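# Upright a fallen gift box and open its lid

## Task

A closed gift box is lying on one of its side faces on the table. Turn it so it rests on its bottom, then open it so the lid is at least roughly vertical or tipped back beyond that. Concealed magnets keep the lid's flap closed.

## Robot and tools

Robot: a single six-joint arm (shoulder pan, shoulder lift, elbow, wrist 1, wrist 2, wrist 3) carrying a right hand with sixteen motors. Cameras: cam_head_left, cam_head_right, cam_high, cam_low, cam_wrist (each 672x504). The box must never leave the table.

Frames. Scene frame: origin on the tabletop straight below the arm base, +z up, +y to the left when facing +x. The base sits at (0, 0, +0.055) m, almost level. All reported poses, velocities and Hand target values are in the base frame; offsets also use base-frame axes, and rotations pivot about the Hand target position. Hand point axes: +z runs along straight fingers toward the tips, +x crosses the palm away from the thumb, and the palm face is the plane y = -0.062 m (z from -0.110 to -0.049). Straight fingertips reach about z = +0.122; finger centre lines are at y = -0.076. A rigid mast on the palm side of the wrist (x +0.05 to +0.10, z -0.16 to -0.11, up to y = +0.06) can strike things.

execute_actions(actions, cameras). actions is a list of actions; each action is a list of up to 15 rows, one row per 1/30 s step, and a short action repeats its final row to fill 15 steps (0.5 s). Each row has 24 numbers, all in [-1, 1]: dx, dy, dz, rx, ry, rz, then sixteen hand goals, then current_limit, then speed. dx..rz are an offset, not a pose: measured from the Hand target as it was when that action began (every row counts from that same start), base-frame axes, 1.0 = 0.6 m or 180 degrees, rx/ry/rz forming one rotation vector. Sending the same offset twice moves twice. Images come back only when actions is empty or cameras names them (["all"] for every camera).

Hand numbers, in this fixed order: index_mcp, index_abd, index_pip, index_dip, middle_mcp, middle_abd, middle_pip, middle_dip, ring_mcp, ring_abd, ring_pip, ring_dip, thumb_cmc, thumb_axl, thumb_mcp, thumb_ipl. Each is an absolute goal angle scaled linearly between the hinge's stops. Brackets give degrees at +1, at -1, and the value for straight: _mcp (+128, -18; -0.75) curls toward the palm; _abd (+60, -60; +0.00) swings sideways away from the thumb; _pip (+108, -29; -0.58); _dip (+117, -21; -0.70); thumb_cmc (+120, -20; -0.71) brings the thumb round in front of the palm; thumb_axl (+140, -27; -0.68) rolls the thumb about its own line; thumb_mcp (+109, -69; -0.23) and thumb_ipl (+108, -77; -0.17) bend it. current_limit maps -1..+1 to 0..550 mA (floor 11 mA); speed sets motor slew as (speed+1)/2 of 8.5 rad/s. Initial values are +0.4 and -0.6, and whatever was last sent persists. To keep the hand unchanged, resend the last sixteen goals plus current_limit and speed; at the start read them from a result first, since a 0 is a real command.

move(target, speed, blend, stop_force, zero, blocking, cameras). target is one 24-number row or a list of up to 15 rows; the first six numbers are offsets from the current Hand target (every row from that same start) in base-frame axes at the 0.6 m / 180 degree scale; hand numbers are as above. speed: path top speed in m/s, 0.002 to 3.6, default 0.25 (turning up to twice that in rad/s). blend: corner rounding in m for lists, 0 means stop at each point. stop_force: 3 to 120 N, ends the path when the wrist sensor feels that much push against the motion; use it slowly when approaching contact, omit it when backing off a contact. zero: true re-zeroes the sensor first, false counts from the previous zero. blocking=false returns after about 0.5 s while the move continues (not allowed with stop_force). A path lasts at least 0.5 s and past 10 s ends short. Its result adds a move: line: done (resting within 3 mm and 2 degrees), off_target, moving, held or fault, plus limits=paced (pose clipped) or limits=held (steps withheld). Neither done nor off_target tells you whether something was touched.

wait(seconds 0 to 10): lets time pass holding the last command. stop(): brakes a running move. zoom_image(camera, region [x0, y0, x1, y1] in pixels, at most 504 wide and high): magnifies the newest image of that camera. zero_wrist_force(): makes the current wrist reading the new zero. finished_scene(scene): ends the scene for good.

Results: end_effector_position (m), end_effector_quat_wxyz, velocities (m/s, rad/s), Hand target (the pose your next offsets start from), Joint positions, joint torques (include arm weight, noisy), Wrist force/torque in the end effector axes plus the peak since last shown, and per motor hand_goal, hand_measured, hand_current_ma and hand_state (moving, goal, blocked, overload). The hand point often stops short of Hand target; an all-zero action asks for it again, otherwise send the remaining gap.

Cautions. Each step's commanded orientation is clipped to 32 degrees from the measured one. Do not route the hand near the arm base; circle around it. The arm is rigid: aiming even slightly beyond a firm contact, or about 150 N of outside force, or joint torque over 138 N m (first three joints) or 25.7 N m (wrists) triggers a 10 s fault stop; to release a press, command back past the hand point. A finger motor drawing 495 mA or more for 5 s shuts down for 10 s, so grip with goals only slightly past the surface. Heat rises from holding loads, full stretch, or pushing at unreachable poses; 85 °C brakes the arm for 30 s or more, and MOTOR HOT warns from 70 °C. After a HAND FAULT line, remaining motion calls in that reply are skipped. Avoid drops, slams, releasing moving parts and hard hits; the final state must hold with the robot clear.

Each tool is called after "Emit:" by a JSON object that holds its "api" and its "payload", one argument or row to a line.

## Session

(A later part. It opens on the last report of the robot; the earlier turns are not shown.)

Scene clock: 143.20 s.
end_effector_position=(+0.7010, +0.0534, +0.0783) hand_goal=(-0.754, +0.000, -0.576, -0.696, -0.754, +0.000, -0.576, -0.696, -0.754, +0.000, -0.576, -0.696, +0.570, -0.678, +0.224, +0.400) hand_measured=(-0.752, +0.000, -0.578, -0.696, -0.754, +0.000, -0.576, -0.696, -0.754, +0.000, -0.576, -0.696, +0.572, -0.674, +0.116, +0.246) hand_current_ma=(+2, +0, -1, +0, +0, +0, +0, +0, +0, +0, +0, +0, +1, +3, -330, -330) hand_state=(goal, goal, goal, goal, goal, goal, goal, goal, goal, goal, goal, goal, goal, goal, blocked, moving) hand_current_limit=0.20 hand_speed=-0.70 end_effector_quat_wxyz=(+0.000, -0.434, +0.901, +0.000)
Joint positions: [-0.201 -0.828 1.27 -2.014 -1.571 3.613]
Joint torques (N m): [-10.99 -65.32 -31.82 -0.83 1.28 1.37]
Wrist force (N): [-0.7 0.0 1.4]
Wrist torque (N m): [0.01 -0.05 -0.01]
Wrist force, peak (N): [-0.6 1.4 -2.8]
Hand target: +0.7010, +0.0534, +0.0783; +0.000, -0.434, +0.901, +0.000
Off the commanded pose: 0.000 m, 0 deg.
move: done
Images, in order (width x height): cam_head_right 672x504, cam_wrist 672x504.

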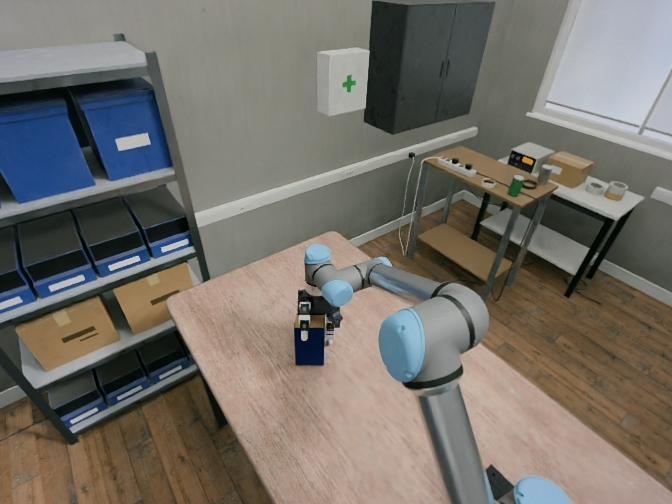

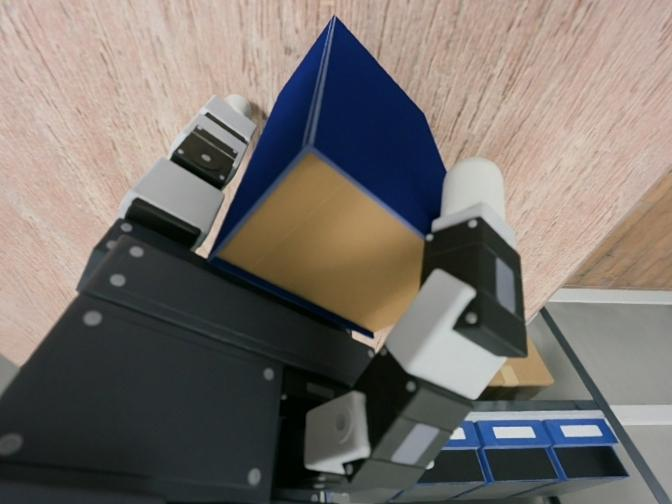

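Emit:
{"api": "move", "payload": {
  "target": [0,0,0.12,0,0,0,-0.754,0,-0.576,-0.696,-0.754,0,-0.576,-0.696,-0.754,0,-0.576,-0.696,0.571,-0.678,0.225,0.4,0.3,-0.7],
  "speed": 0.06,
  "cameras": ["cam_wrist","cam_head_right","cam_low","cam_high"]
}}

Scene clock: 146.60 s.
end_effector_position=(+0.7010, +0.0534, +0.1503) hand_goal=(-0.754, +0.000, -0.576, -0.696, -0.754, +0.000, -0.576, -0.696, -0.754, +0.000, -0.576, -0.696, +0.570, -0.678, +0.224, +0.400) hand_measured=(-0.752, +0.000, -0.578, -0.696, -0.754, +0.000, -0.576, -0.696, -0.754, +0.000, -0.576, -0.696, +0.572, -0.674, +0.086, +0.316) hand_current_ma=(+2, +0, -1, +0, +0, +0, +0, +0, +0, +0, +0, +0, +1, +3, -358, -357) hand_state=(goal, goal, goal, goal, goal, goal, goal, goal, goal, goal, goal, goal, goal, goal, blocked, blocked) hand_current_limit=0.30 hand_speed=-0.70 end_effector_quat_wxyz=(+0.000, -0.434, +0.901, +0.000)
Joint positions: [-0.201 -0.893 1.187 -1.866 -1.571 3.613]
Joint torques (N m): [-10.08 -64.09 -32.62 -0.92 0.81 1.03]
Wrist force (N): [-0.7 0.1 1.5]
Wrist torque (N m): [0.02 -0.05 0.00]
Wrist force, peak (N): [-0.8 0.2 1.8]
Hand target: +0.7010, +0.0534, +0.1503; +0.000, -0.434, +0.901, +0.000
Off the commanded pose: 0.000 m, 0 deg.
move: done
Images, in order (width x height): cam_head_right 672x504, cam_high 672x504, cam_low 672x504, cam_wrist 672x504.

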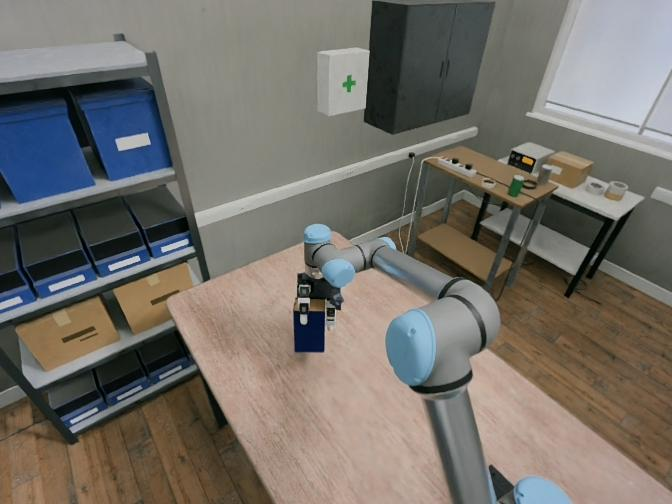

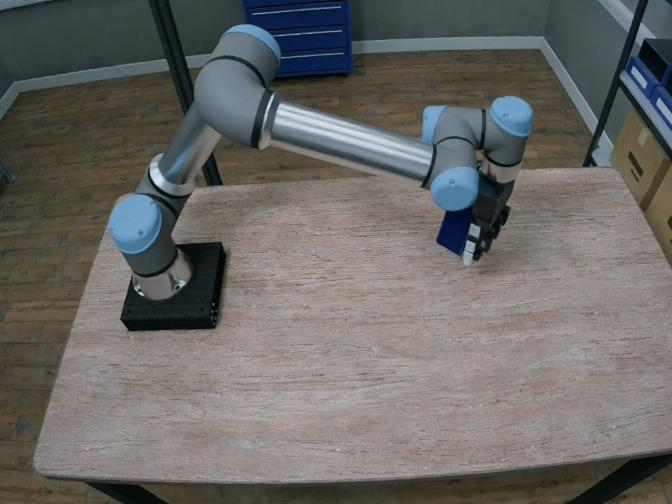

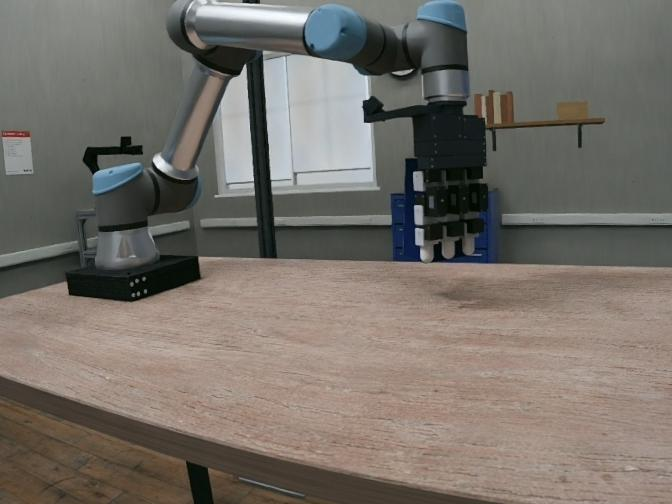

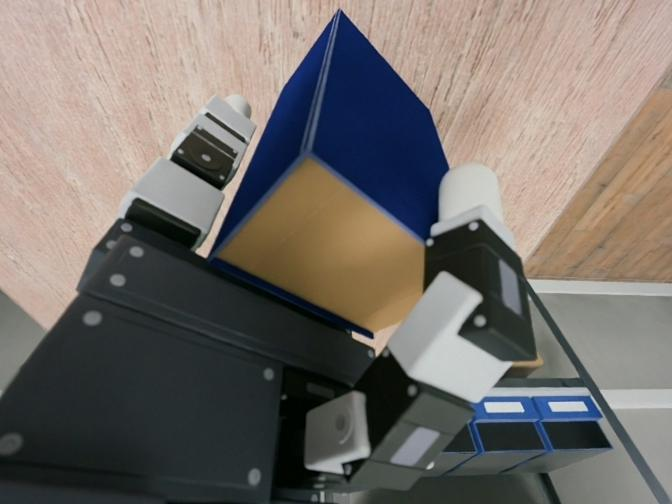

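Emit:
{"api": "move", "payload": {
  "target": [
    [-0.335,-0.19,0.1,0,0,-0.286,-0.754,0,-0.576,-0.696,-0.754,0,-0.576,-0.696,-0.754,0,-0.576,-0.696,0.571,-0.678,0.225,0.4,0.3,-0.7],
    [-0.335,-0.19,0.1,0.1896,-0.230,-0.2585,-0.754,0,-0.576,-0.696,-0.754,0,-0.576,-0.696,-0.754,0,-0.576,-0.696,0.571,-0.678,0.225,0.4,0.3,-0.7]
  ],
  "speed": 0.3,
  "cameras": ["all"]
}}

Scene clock: 157.47 s.
end_effector_position=(+0.5000, -0.0606, +0.2103) hand_goal=(-0.754, +0.000, -0.576, -0.696, -0.754, +0.000, -0.576, -0.696, -0.754, +0.000, -0.576, -0.696, +0.570, -0.678, +0.224, +0.400) hand_measured=(-0.752, +0.000, -0.578, -0.696, -0.754, +0.000, -0.576, -0.696, -0.754, +0.000, -0.576, -0.696, +0.572, -0.676, +0.086, +0.316) hand_current_ma=(+2, +0, -1, +0, +0, +0, +0, +0, +0, +0, +0, +0, +1, +3, -358, -348) hand_state=(goal, goal, goal, goal, goal, goal, goal, goal, goal, goal, goal, goal, goal, goal, blocked, blocked) hand_current_limit=0.30 hand_speed=-0.70 end_effector_quat_wxyz=(+0.426, -0.011, +0.899, +0.104)
Joint positions: [-0.898 -1.518 2.448 -2.984 -0.768 3.999]
Joint torques (N m): [-13.71 -5.19 -7.19 -4.37 3.75 2.14]
Wrist force (N): [-0.6 0.5 2.7]
Wrist torque (N m): [-0.02 -0.05 0.07]
Wrist force, peak (N): [-1.2 0.9 2.8]
Hand target: +0.5000, -0.0606, +0.2103; +0.426, -0.011, +0.898, +0.104
Off the commanded pose: 0.000 m, 0 deg.
move: done

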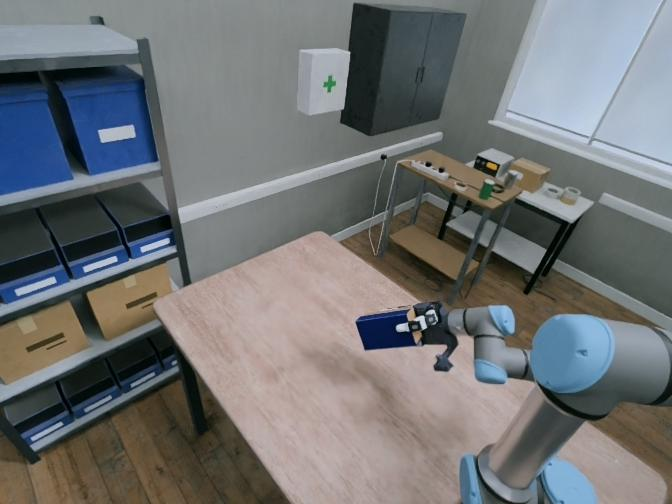

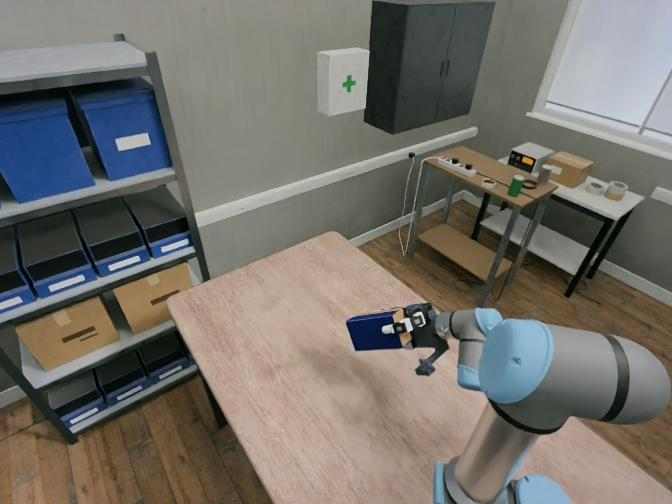

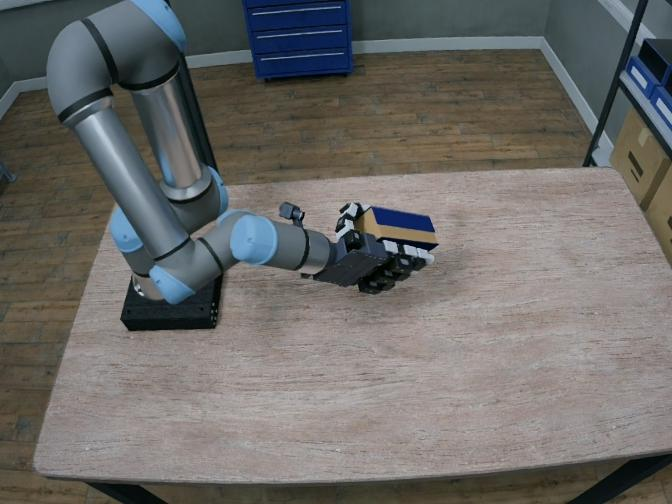

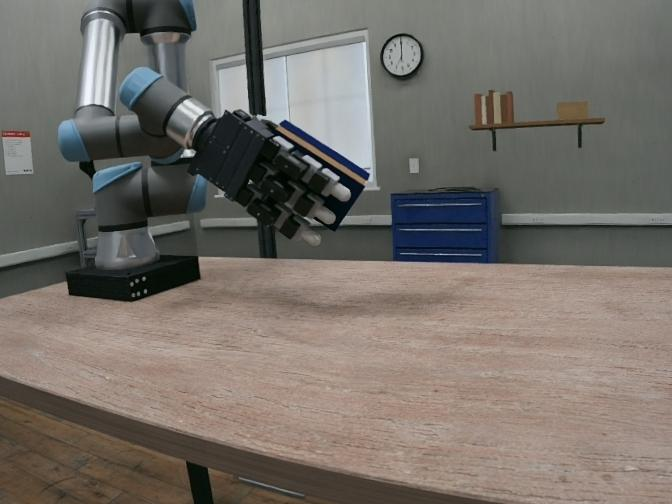

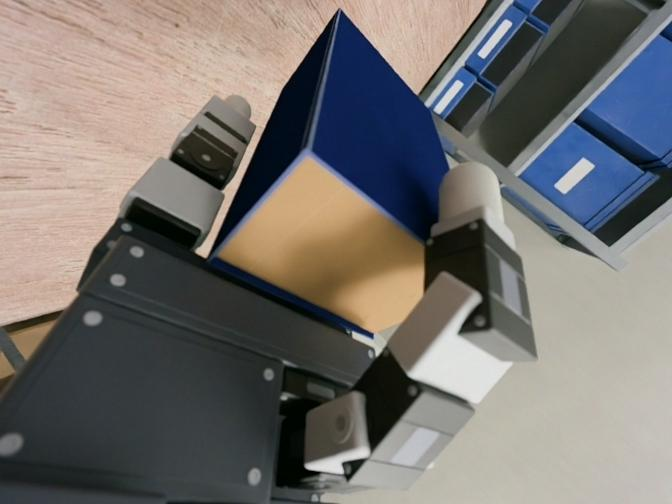

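Emit:
{"api": "move", "payload": {
  "target": [0,0,0,0.2167,0.2574,0.1256,-0.754,0,-0.576,-0.696,-0.754,0,-0.576,-0.696,-0.754,0,-0.576,-0.696,0.571,-0.678,0.225,0.4,0.3,-0.7],
  "speed": 0.3,
  "cameras": ["all"]
}}

Scene clock: 166.73 s.
end_effector_position=(+0.5000, -0.0606, +0.2103) hand_goal=(-0.754, +0.000, -0.576, -0.696, -0.754, +0.000, -0.576, -0.696, -0.754, +0.000, -0.576, -0.696, +0.570, -0.678, +0.224, +0.400) hand_measured=(-0.752, +0.000, -0.578, -0.696, -0.756, +0.000, -0.576, -0.696, -0.758, +0.000, -0.576, -0.696, +0.572, -0.676, +0.086, +0.320) hand_current_ma=(+1, +0, -1, +0, -2, +0, +0, +0, -4, +0, +0, +0, +1, +3, -358, -329) hand_state=(goal, goal, goal, goal, goal, goal, goal, goal, goal, goal, goal, goal, goal, goal, blocked, blocked) hand_current_limit=0.30 hand_speed=-0.70 end_effector_quat_wxyz=(+0.000, +0.000, +0.887, +0.461)
Joint positions: [-0.797 -1.211 1.797 -1.361 -0.961 3.654]
Joint torques (N m): [14 -22.17 -27.87 1.16 -0.98 -2.17]
Wrist force (N): [-0.2 0.4 1.3]
Wrist torque (N m): [0.00 0.04 -0.05]
Wrist force, peak (N): [-0.8 1.2 3.0]
Hand target: +0.5000, -0.0606, +0.2103; +0.000, +0.000, +0.887, +0.461
Off the commanded pose: 0.000 m, 0 deg.
move: done

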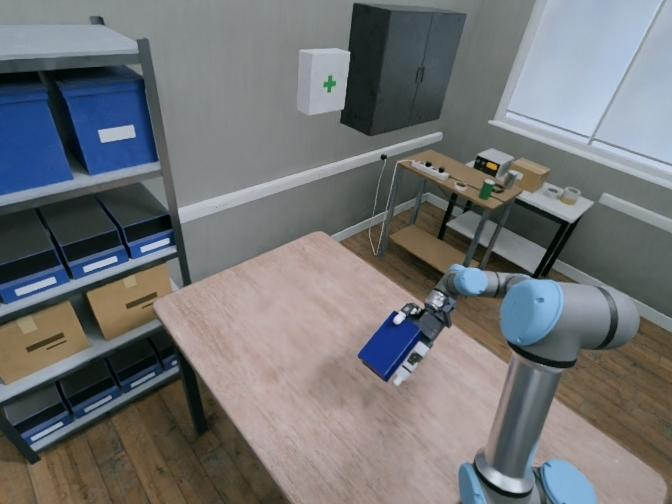

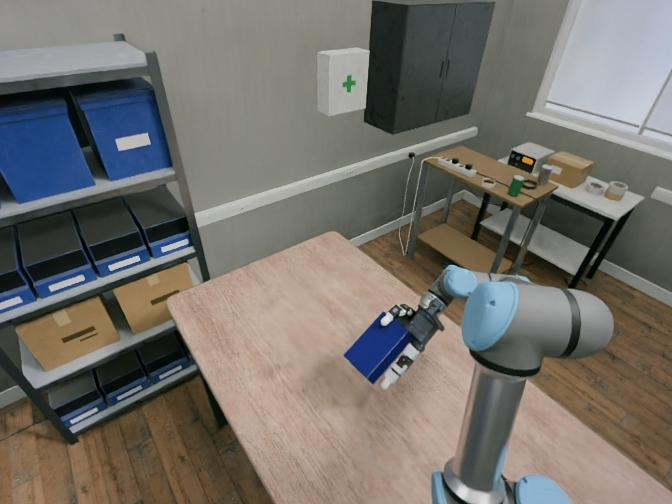

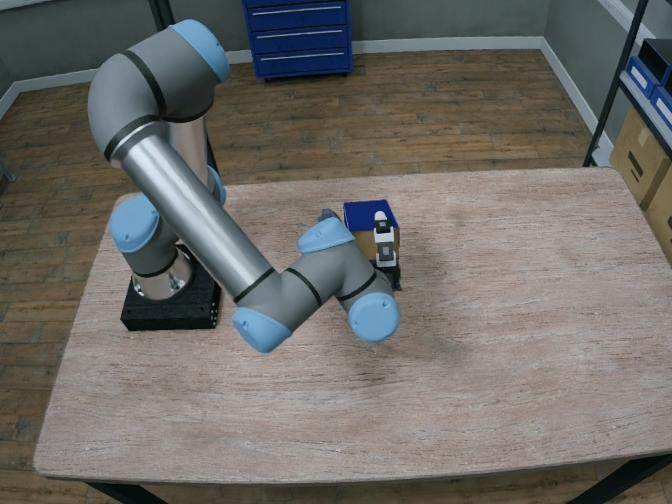

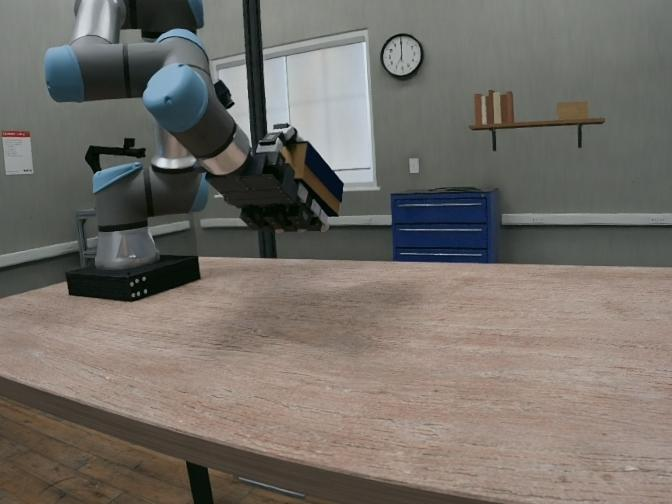

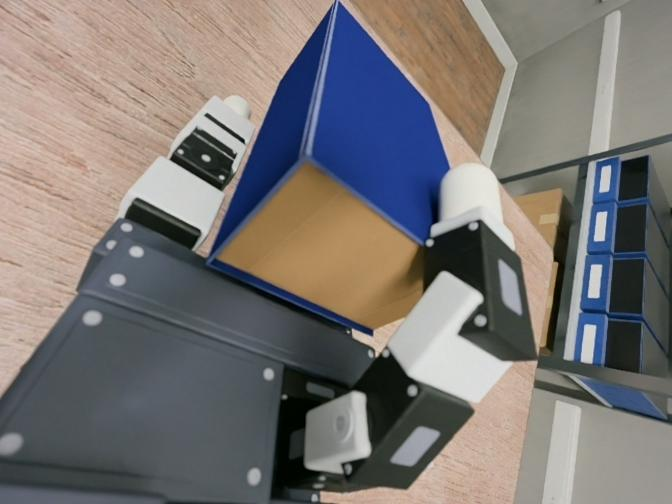

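Emit:
{"api": "move", "payload": {
  "target": [0,0,-0.18,0,0,0,-0.754,0,-0.576,-0.696,-0.754,0,-0.576,-0.696,-0.754,0,-0.576,-0.696,0.571,-0.678,0.225,0.4,0.3,-0.7],
  "speed": 0.15
}}

Emit:
{"api": "move", "payload": {
  "target": [0,0,-0.1,0,0,0,-0.754,0,-0.576,-0.696,-0.754,0,-0.576,-0.696,-0.754,0,-0.576,-0.696,0.571,-0.678,0.225,0.4,0.3,-0.7],
  "speed": 0.015,
  "stop_force": 3,
  "cameras": ["cam_low","cam_head_left","cam_wrist"]
}}

Emit:
{"api": "zoom_image", "payload": {
  "camera": "cam_low",
  "region": [150, 170, 400, 350]
}}

Emit:
{"api": "zoom_image", "payload": {
  "camera": "cam_head_left",
  "region": [330, 290, 480, 420]
}}

Scene clock: 176.67 s.
end_effector_position=(+0.5000, -0.0606, +0.1024) hand_goal=(-0.754, +0.000, -0.576, -0.696, -0.754, +0.000, -0.576, -0.696, -0.754, +0.000, -0.576, -0.696, +0.570, -0.678, +0.224, +0.400) hand_measured=(-0.754, +0.000, -0.578, -0.696, -0.756, +0.000, -0.576, -0.696, -0.760, +0.000, -0.576, -0.696, +0.572, -0.676, +0.086, +0.320) hand_current_ma=(+0, +0, -1, +0, -2, +0, +0, +0, -5, +0, +0, +0, +1, +3, -358, -329) hand_state=(goal, goal, goal, goal, goal, goal, goal, goal, goal, goal, goal, goal, goal, goal, blocked, blocked) hand_current_limit=0.30 hand_speed=-0.70 end_effector_quat_wxyz=(+0.000, +0.000, +0.887, +0.461)
Joint positions: [-0.797 -1.039 1.882 -1.619 -0.961 3.654]
Joint torques (N m): [14.27 -25.91 -6.73 -2.11 3.19 1.86]
Wrist force (N): [0.2 0.6 1.0]
Wrist torque (N m): [0.05 -0.01 -0.07]
Wrist force, peak (N): [-0.3 -0.9 1.8]
Hand target: +0.5000, -0.0606, +0.1023; +0.000, +0.000, +0.887, +0.461
Off the commanded pose: 0.000 m, 0 deg.
move: done

Scene clock: 179.13 s.
end_effector_position=(+0.5000, -0.0606, +0.0828) hand_goal=(-0.754, +0.000, -0.576, -0.696, -0.754, +0.000, -0.576, -0.696, -0.754, +0.000, -0.576, -0.696, +0.570, -0.678, +0.224, +0.400) hand_measured=(-0.752, +0.000, -0.576, -0.696, -0.754, +0.000, -0.574, -0.696, -0.756, +0.000, -0.574, -0.696, +0.572, -0.676, +0.086, +0.320) hand_current_ma=(+1, +0, +0, +0, +0, +0, +1, +0, -1, +0, +1, +0, +1, +3, -358, -329) hand_state=(goal, goal, goal, goal, goal, goal, goal, goal, goal, goal, goal, goal, goal, goal, blocked, blocked) hand_current_limit=0.30 hand_speed=-0.70 end_effector_quat_wxyz=(+0.000, +0.000, +0.887, +0.461)
Joint positions: [-0.797 -1.002 1.89 -1.664 -0.961 3.654]
Joint torques (N m): [14.75 -51.23 -23.93 1.14 2.2 0.66]
Wrist force (N): [0.1 0.8 1.1]
Wrist torque (N m): [0.03 0.02 -0.07]
Wrist force, peak (N): [0.0 2.1 -2.7]
Hand target: +0.5000, -0.0606, +0.0828; +0.000, +0.000, +0.887, +0.461 (not the last commanded pose)
Off the commanded pose: 0.041 m, 0 deg.
move: contact
Images, in order (width x height): cam_head_left 672x504, cam_low 672x504, cam_wrist 672x504.

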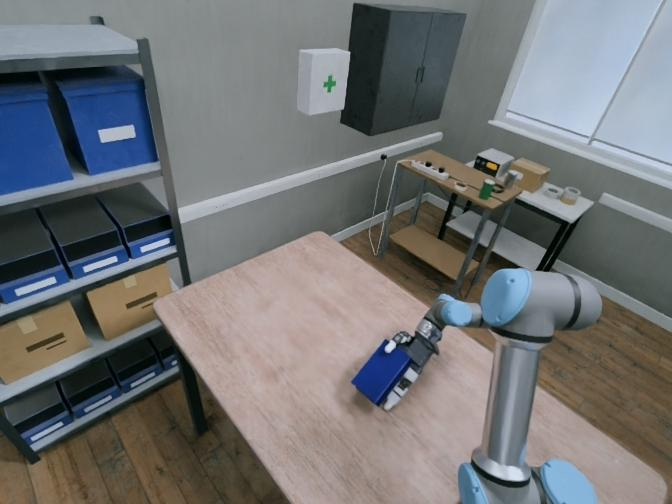

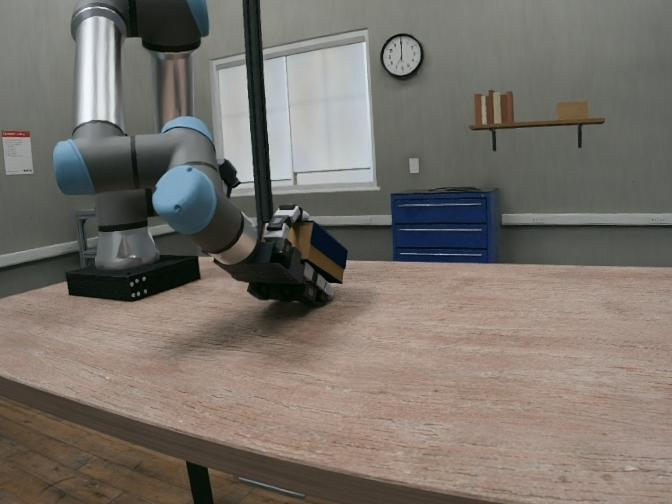

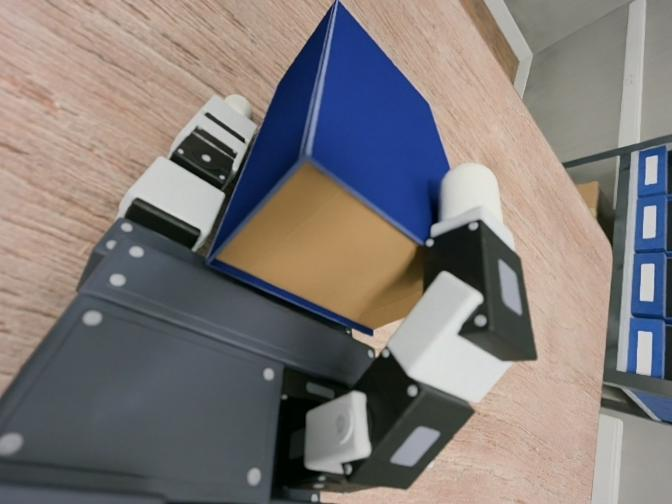

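Scaled by 2.016 from the camera's 672x504 image, which has a finer 960x720 frame.

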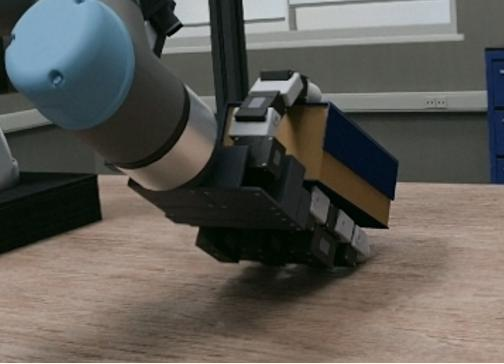

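Scaled by 3.360 from the camera's 672x504 image, which has a finer 960x720 frame.

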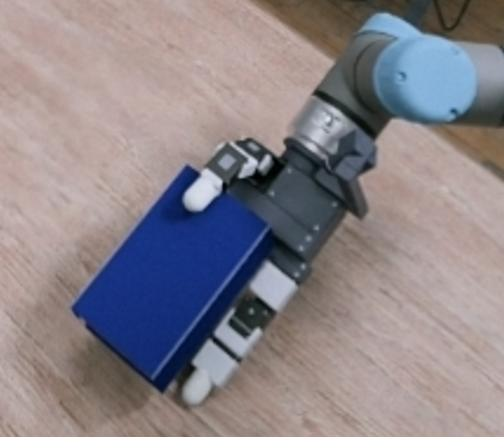

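Emit:
{"api": "move", "payload": {
  "target": [0,0,0.005,0,0,0,-0.754,0,-0.576,-0.696,-0.754,0,-0.576,-0.696,-0.754,0,-0.576,-0.696,0.571,-0.678,0.0,-0.1,0.3,-0.93],
  "speed": 0.02,
  "cameras": ["cam_low","cam_head_left","cam_wrist"]
}}

Emit:
{"api": "zoom_image", "payload": {
  "camera": "cam_low",
  "region": [150, 170, 400, 350]
}}

Emit:
{"api": "zoom_image", "payload": {
  "camera": "cam_head_left",
  "region": [330, 290, 480, 420]
}}

Scene clock: 186.10 s.
end_effector_position=(+0.5000, -0.0606, +0.0858) hand_goal=(-0.754, +0.000, -0.576, -0.696, -0.754, +0.000, -0.576, -0.696, -0.754, +0.000, -0.576, -0.696, +0.570, -0.678, +0.000, -0.100) hand_measured=(-0.764, +0.000, -0.578, -0.696, -0.764, +0.000, -0.578, -0.696, -0.760, +0.000, -0.576, -0.696, +0.572, -0.676, +0.010, -0.096) hand_current_ma=(-13, +0, -2, +0, -12, +0, -2, +0, -5, +0, +0, +0, +1, +2, +15, +5) hand_state=(goal, goal, goal, goal, goal, goal, goal, goal, goal, goal, goal, goal, goal, goal, goal, goal) hand_current_limit=0.30 hand_speed=-0.93 end_effector_quat_wxyz=(+0.000, +0.000, +0.887, +0.461)
Joint positions: [-0.797 -1.008 1.889 -1.657 -0.961 3.654]
Joint torques (N m): [12.66 -51.94 -23.71 1.2 2.08 1.1]
Wrist force (N): [-0.1 1.1 0.9]
Wrist torque (N m): [0.00 0.02 -0.10]
Wrist force, peak (N): [-0.1 0.9 1.7]
Hand target: +0.5000, -0.0606, +0.0858; +0.000, +0.000, +0.887, +0.461
Off the commanded pose: 0.000 m, 0 deg.
move: done
Images, in order (width x height): cam_head_left 672x504, cam_low 672x504, cam_wrist 672x504.

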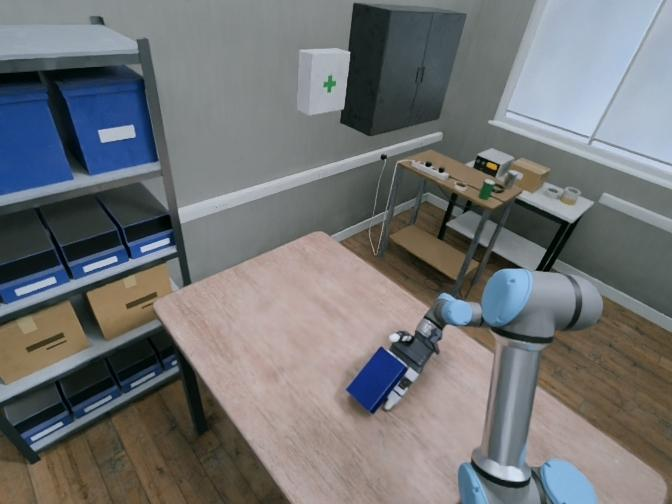

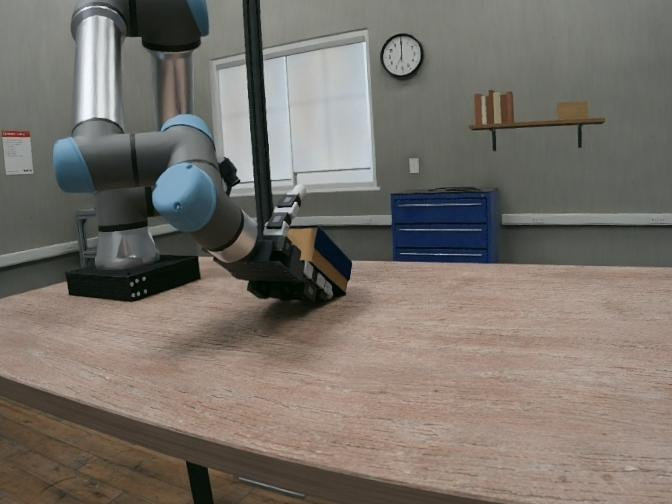

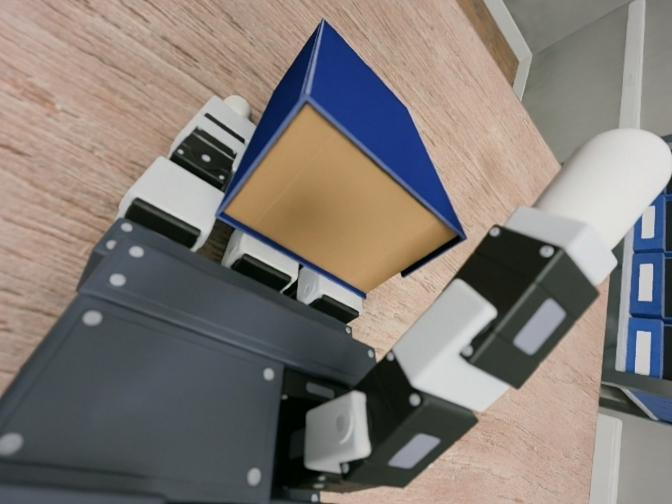

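Scaled by 2.016 from the camera's 672x504 image, which has a finer 960x720 frame.

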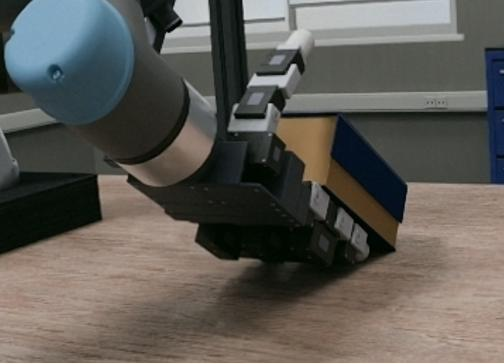

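Scaled by 3.360 from the camera's 672x504 image, which has a finer 960x720 frame.

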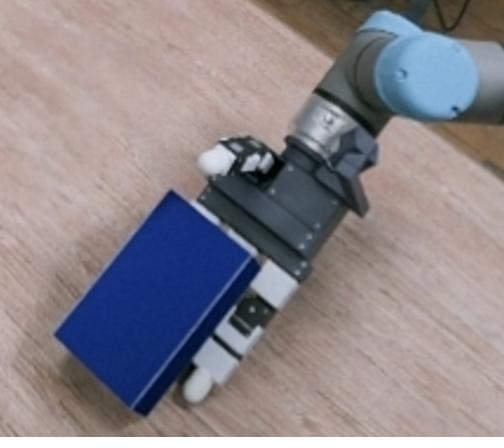

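Emit:
{"api": "move", "payload": {
  "target": [0,-0.32,0.003,0,0,0,-0.754,0,-0.576,-0.696,-0.754,0,-0.576,-0.696,-0.754,0,-0.576,-0.696,0.571,-0.678,-0.226,-0.168,0.4,-0.5],
  "speed": 0.08,
  "cameras": ["cam_low","cam_head_left","cam_wrist","cam_high"]
}}

Emit:
{"api": "zoom_image", "payload": {
  "camera": "cam_low",
  "region": [150, 170, 400, 350]
}}

Emit:
{"api": "zoom_image", "payload": {
  "camera": "cam_head_left",
  "region": [330, 290, 480, 420]
}}

Scene clock: 192.67 s.
end_effector_position=(+0.5000, -0.2525, +0.0876) hand_goal=(-0.754, +0.000, -0.576, -0.696, -0.754, +0.000, -0.576, -0.696, -0.754, +0.000, -0.576, -0.696, +0.570, -0.678, -0.226, -0.168) hand_measured=(-0.764, +0.000, -0.580, -0.696, -0.764, +0.000, -0.578, -0.696, -0.762, +0.000, -0.578, -0.696, +0.572, -0.676, -0.220, -0.164) hand_current_ma=(-13, +0, -2, +0, -12, +0, -2, +0, -10, +0, +0, +0, +1, +2, +10, +3) hand_state=(goal, goal, goal, goal, goal, goal, goal, goal, goal, goal, goal, goal, goal, goal, goal, goal) hand_current_limit=0.40 hand_speed=-0.50 end_effector_quat_wxyz=(+0.000, +0.000, +0.887, +0.461)
Joint positions: [-0.994 -0.798 1.459 -1.357 -1.108 3.5]
Joint torques (N m): [-13.44 -35.06 -28.44 1.58 -1.41 -2.02]
Wrist force (N): [-0.3 1.2 0.7]
Wrist torque (N m): [0.02 0.04 -0.07]
Wrist force, peak (N): [-0.1 1.9 1.5]
Hand target: +0.5000, -0.2526, +0.0876; +0.000, +0.000, +0.887, +0.461
Off the commanded pose: 0.000 m, 0 deg.
move: done
Images, in order (width x height): cam_head_left 672x504, cam_high 672x504, cam_low 672x504, cam_wrist 672x504.

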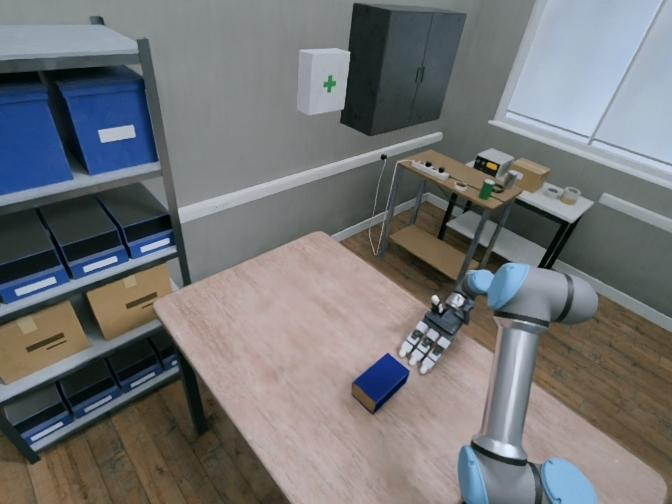

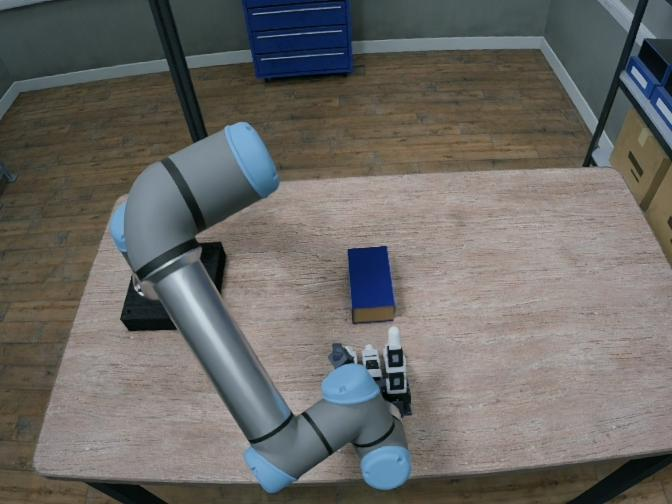

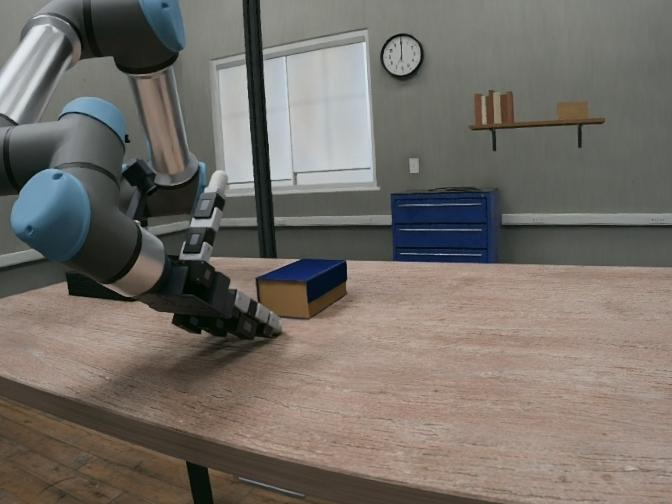

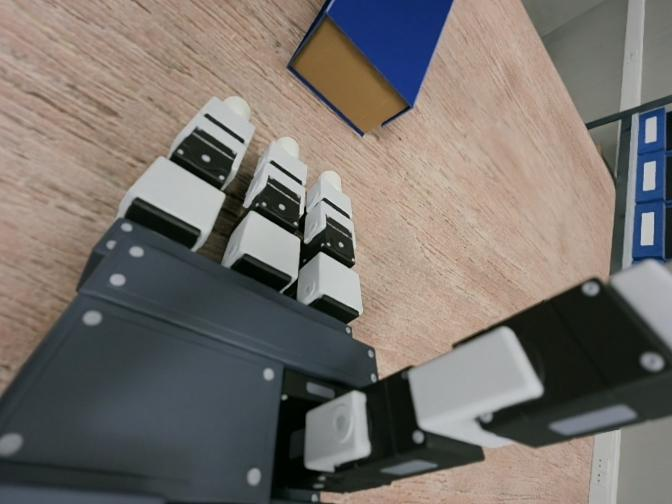

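Scaled by 2.016 from the camera's 672x504 image, which has a finer 960x720 frame.

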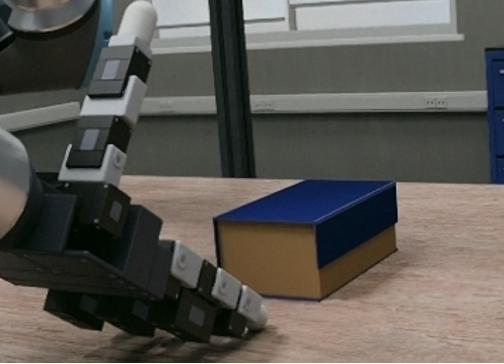

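Scaled by 3.360 from the camera's 672x504 image, which has a finer 960x720 frame.

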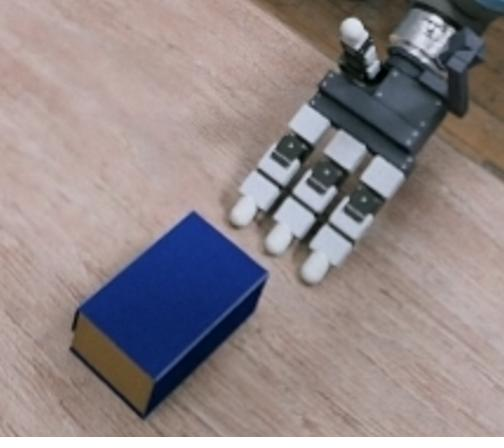

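Emit:
{"api": "move", "payload": {
  "target": [
    [0.05,-0.03,0.25,0,0,0.1,-0.754,0,-0.576,-0.696,-0.754,0,-0.576,-0.696,-0.754,0,-0.576,-0.696,-0.3,-0.678,-0.226,-0.168,0.4,-0.5],
    [0.3,0.32,0.15,0,0,0.5,-0.754,0,-0.576,-0.696,-0.754,0,-0.576,-0.696,-0.754,0,-0.576,-0.696,-0.3,-0.678,-0.226,-0.168,0.4,-0.5]
  ],
  "speed": 0.4,
  "blend": [0.05,0],
  "cameras": ["all"]
}}

Emit:
{"api": "zoom_image", "payload": {
  "camera": "cam_high",
  "region": [310, 200, 510, 350]
}}

Emit:
{"api": "zoom_image", "payload": {
  "camera": "cam_low",
  "region": [220, 170, 470, 350]
}}

Emit:
{"api": "zoom_image", "payload": {
  "camera": "cam_head_right",
  "region": [310, 270, 460, 420]
}}

Scene clock: 219.20 s.
end_effector_position=(+0.6540, -0.0873, +0.1856) hand_goal=(-0.754, +0.000, -0.576, -0.696, -0.754, +0.000, -0.576, -0.696, -0.754, +0.000, -0.576, -0.696, -0.300, -0.678, -0.226, -0.168) hand_measured=(-0.764, +0.000, -0.580, -0.696, -0.764, +0.000, -0.578, -0.696, -0.762, +0.000, -0.578, -0.696, -0.306, -0.676, -0.220, -0.164) hand_current_ma=(-13, +0, -2, +0, -12, +0, -2, +0, -10, +0, +0, +0, -6, +2, +8, +3) hand_state=(goal, goal, goal, goal, goal, goal, goal, goal, goal, goal, goal, goal, goal, goal, goal, goal) hand_current_limit=0.40 hand_speed=-0.50 end_effector_quat_wxyz=(-0.220, -0.571, +0.735, +0.291)
Joint positions: [-0.343 -0.269 0.043 -0.598 -1.625 3.071]
Joint torques (N m): [-13.33 -52.23 -31.08 1.45 2.19 1.7]
Wrist force (N): [-0.2 0.8 0.8]
Wrist torque (N m): [0.01 0.00 -0.09]
Wrist force, peak (N): [-8.7 -1.4 -0.1]
Hand target: +0.6541, -0.0873, +0.1855; -0.220, -0.571, +0.735, +0.292 (not the last commanded pose)
Off the commanded pose: 0.038 m, 19 deg.
elbow stopped short: the move would have taken joint 3 (elbow) straighter than the controller allows.
move: held (a check stopped the path); limits=held
pose unreachable: on one or more control steps of this call, first in action 0 (counted from 0), an arm could not follow its commanded pose, so it was not sent that pose on those steps. It may still have moved: this result reports where it is.
cause: moving toward the commanded pose would bring two parts of the arm too close to each other (joints 4 (wrist 1) to 6 (wrist 3) lie between them).

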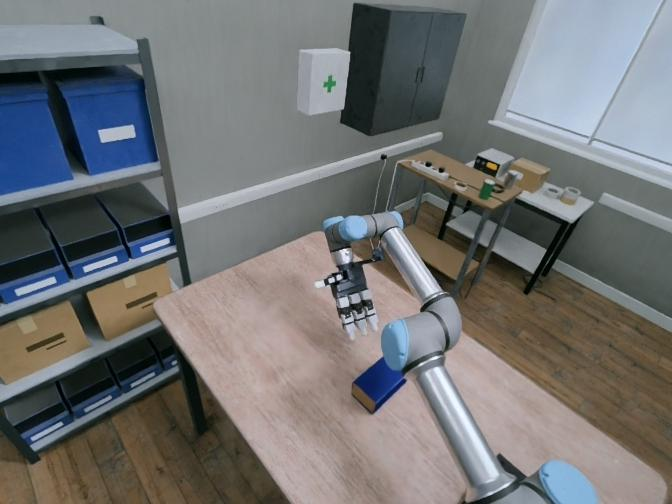

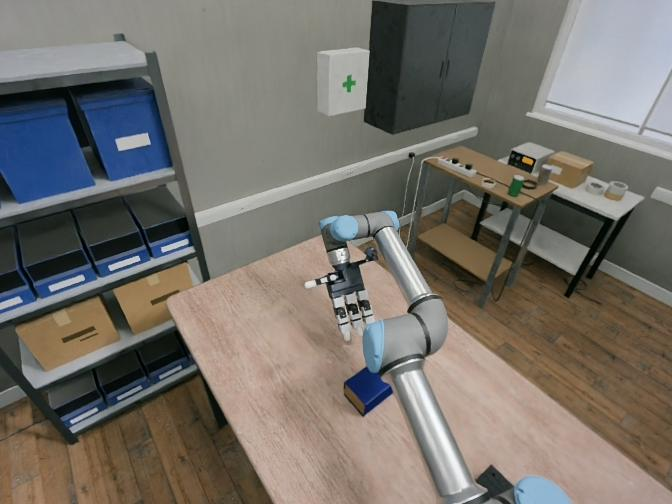

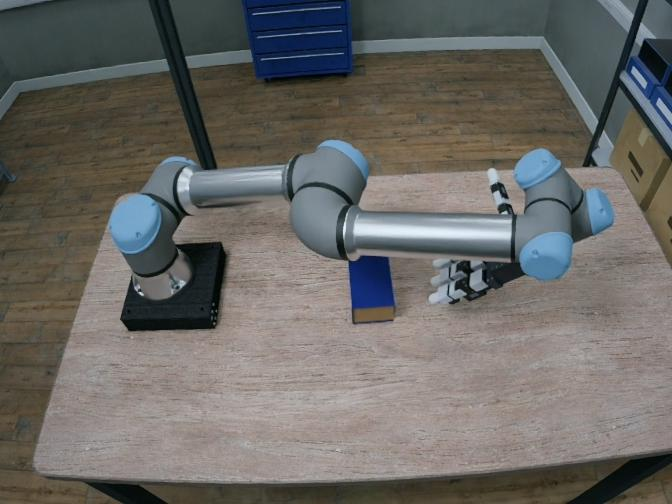

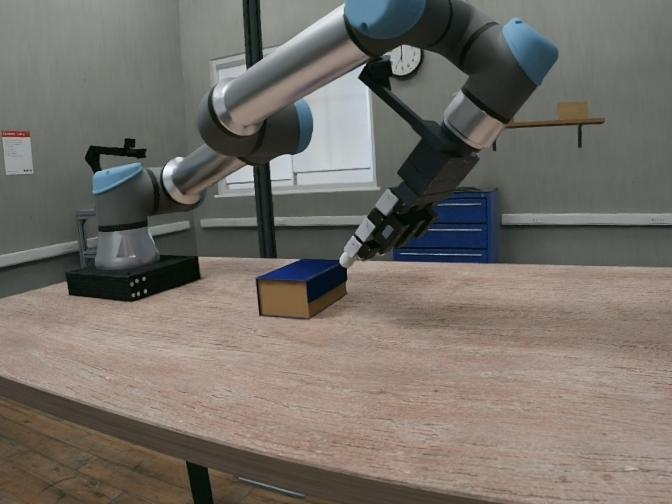

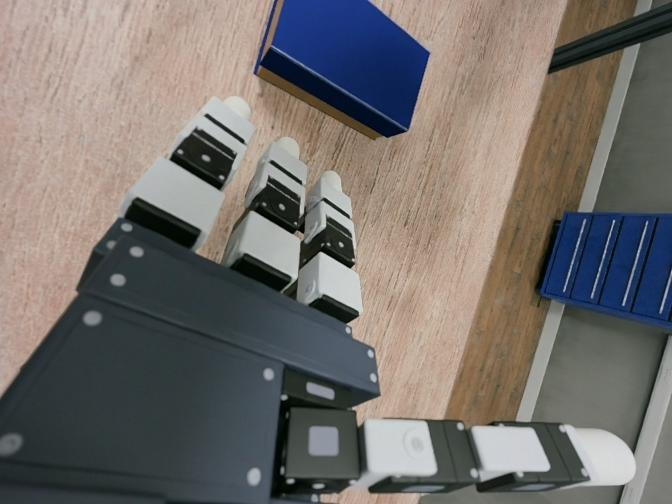

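Scaled by 2.520 from the camera's 672x504 image, which has a finer 960x720 frame.

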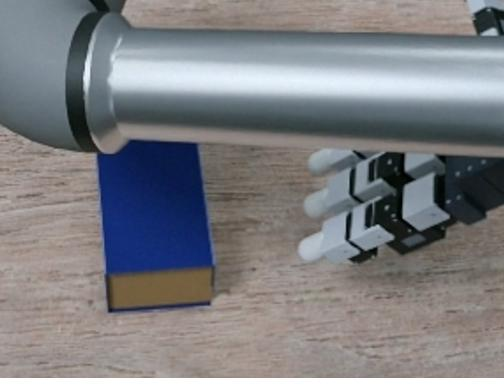

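Scaled by 2.016 from the camera's 672x504 image, which has a finer 960x720 frame.

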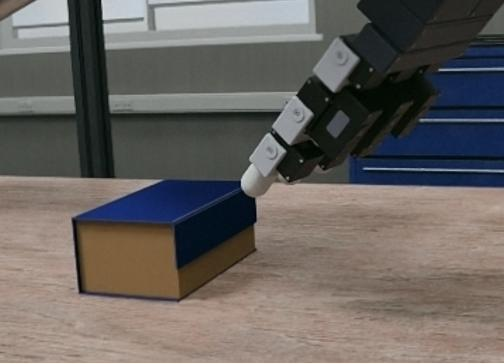

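Scaled by 3.360 from the camera's 672x504 image, which has a finer 960x720 frame.

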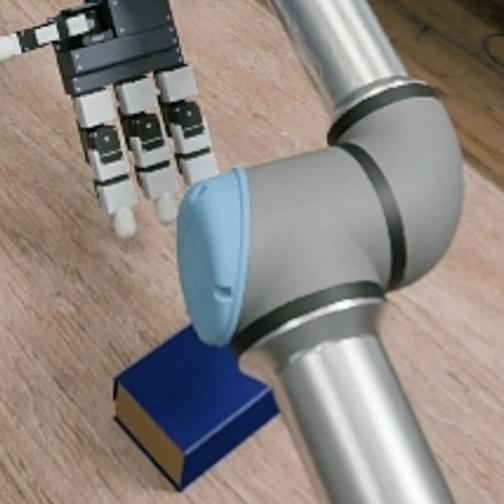

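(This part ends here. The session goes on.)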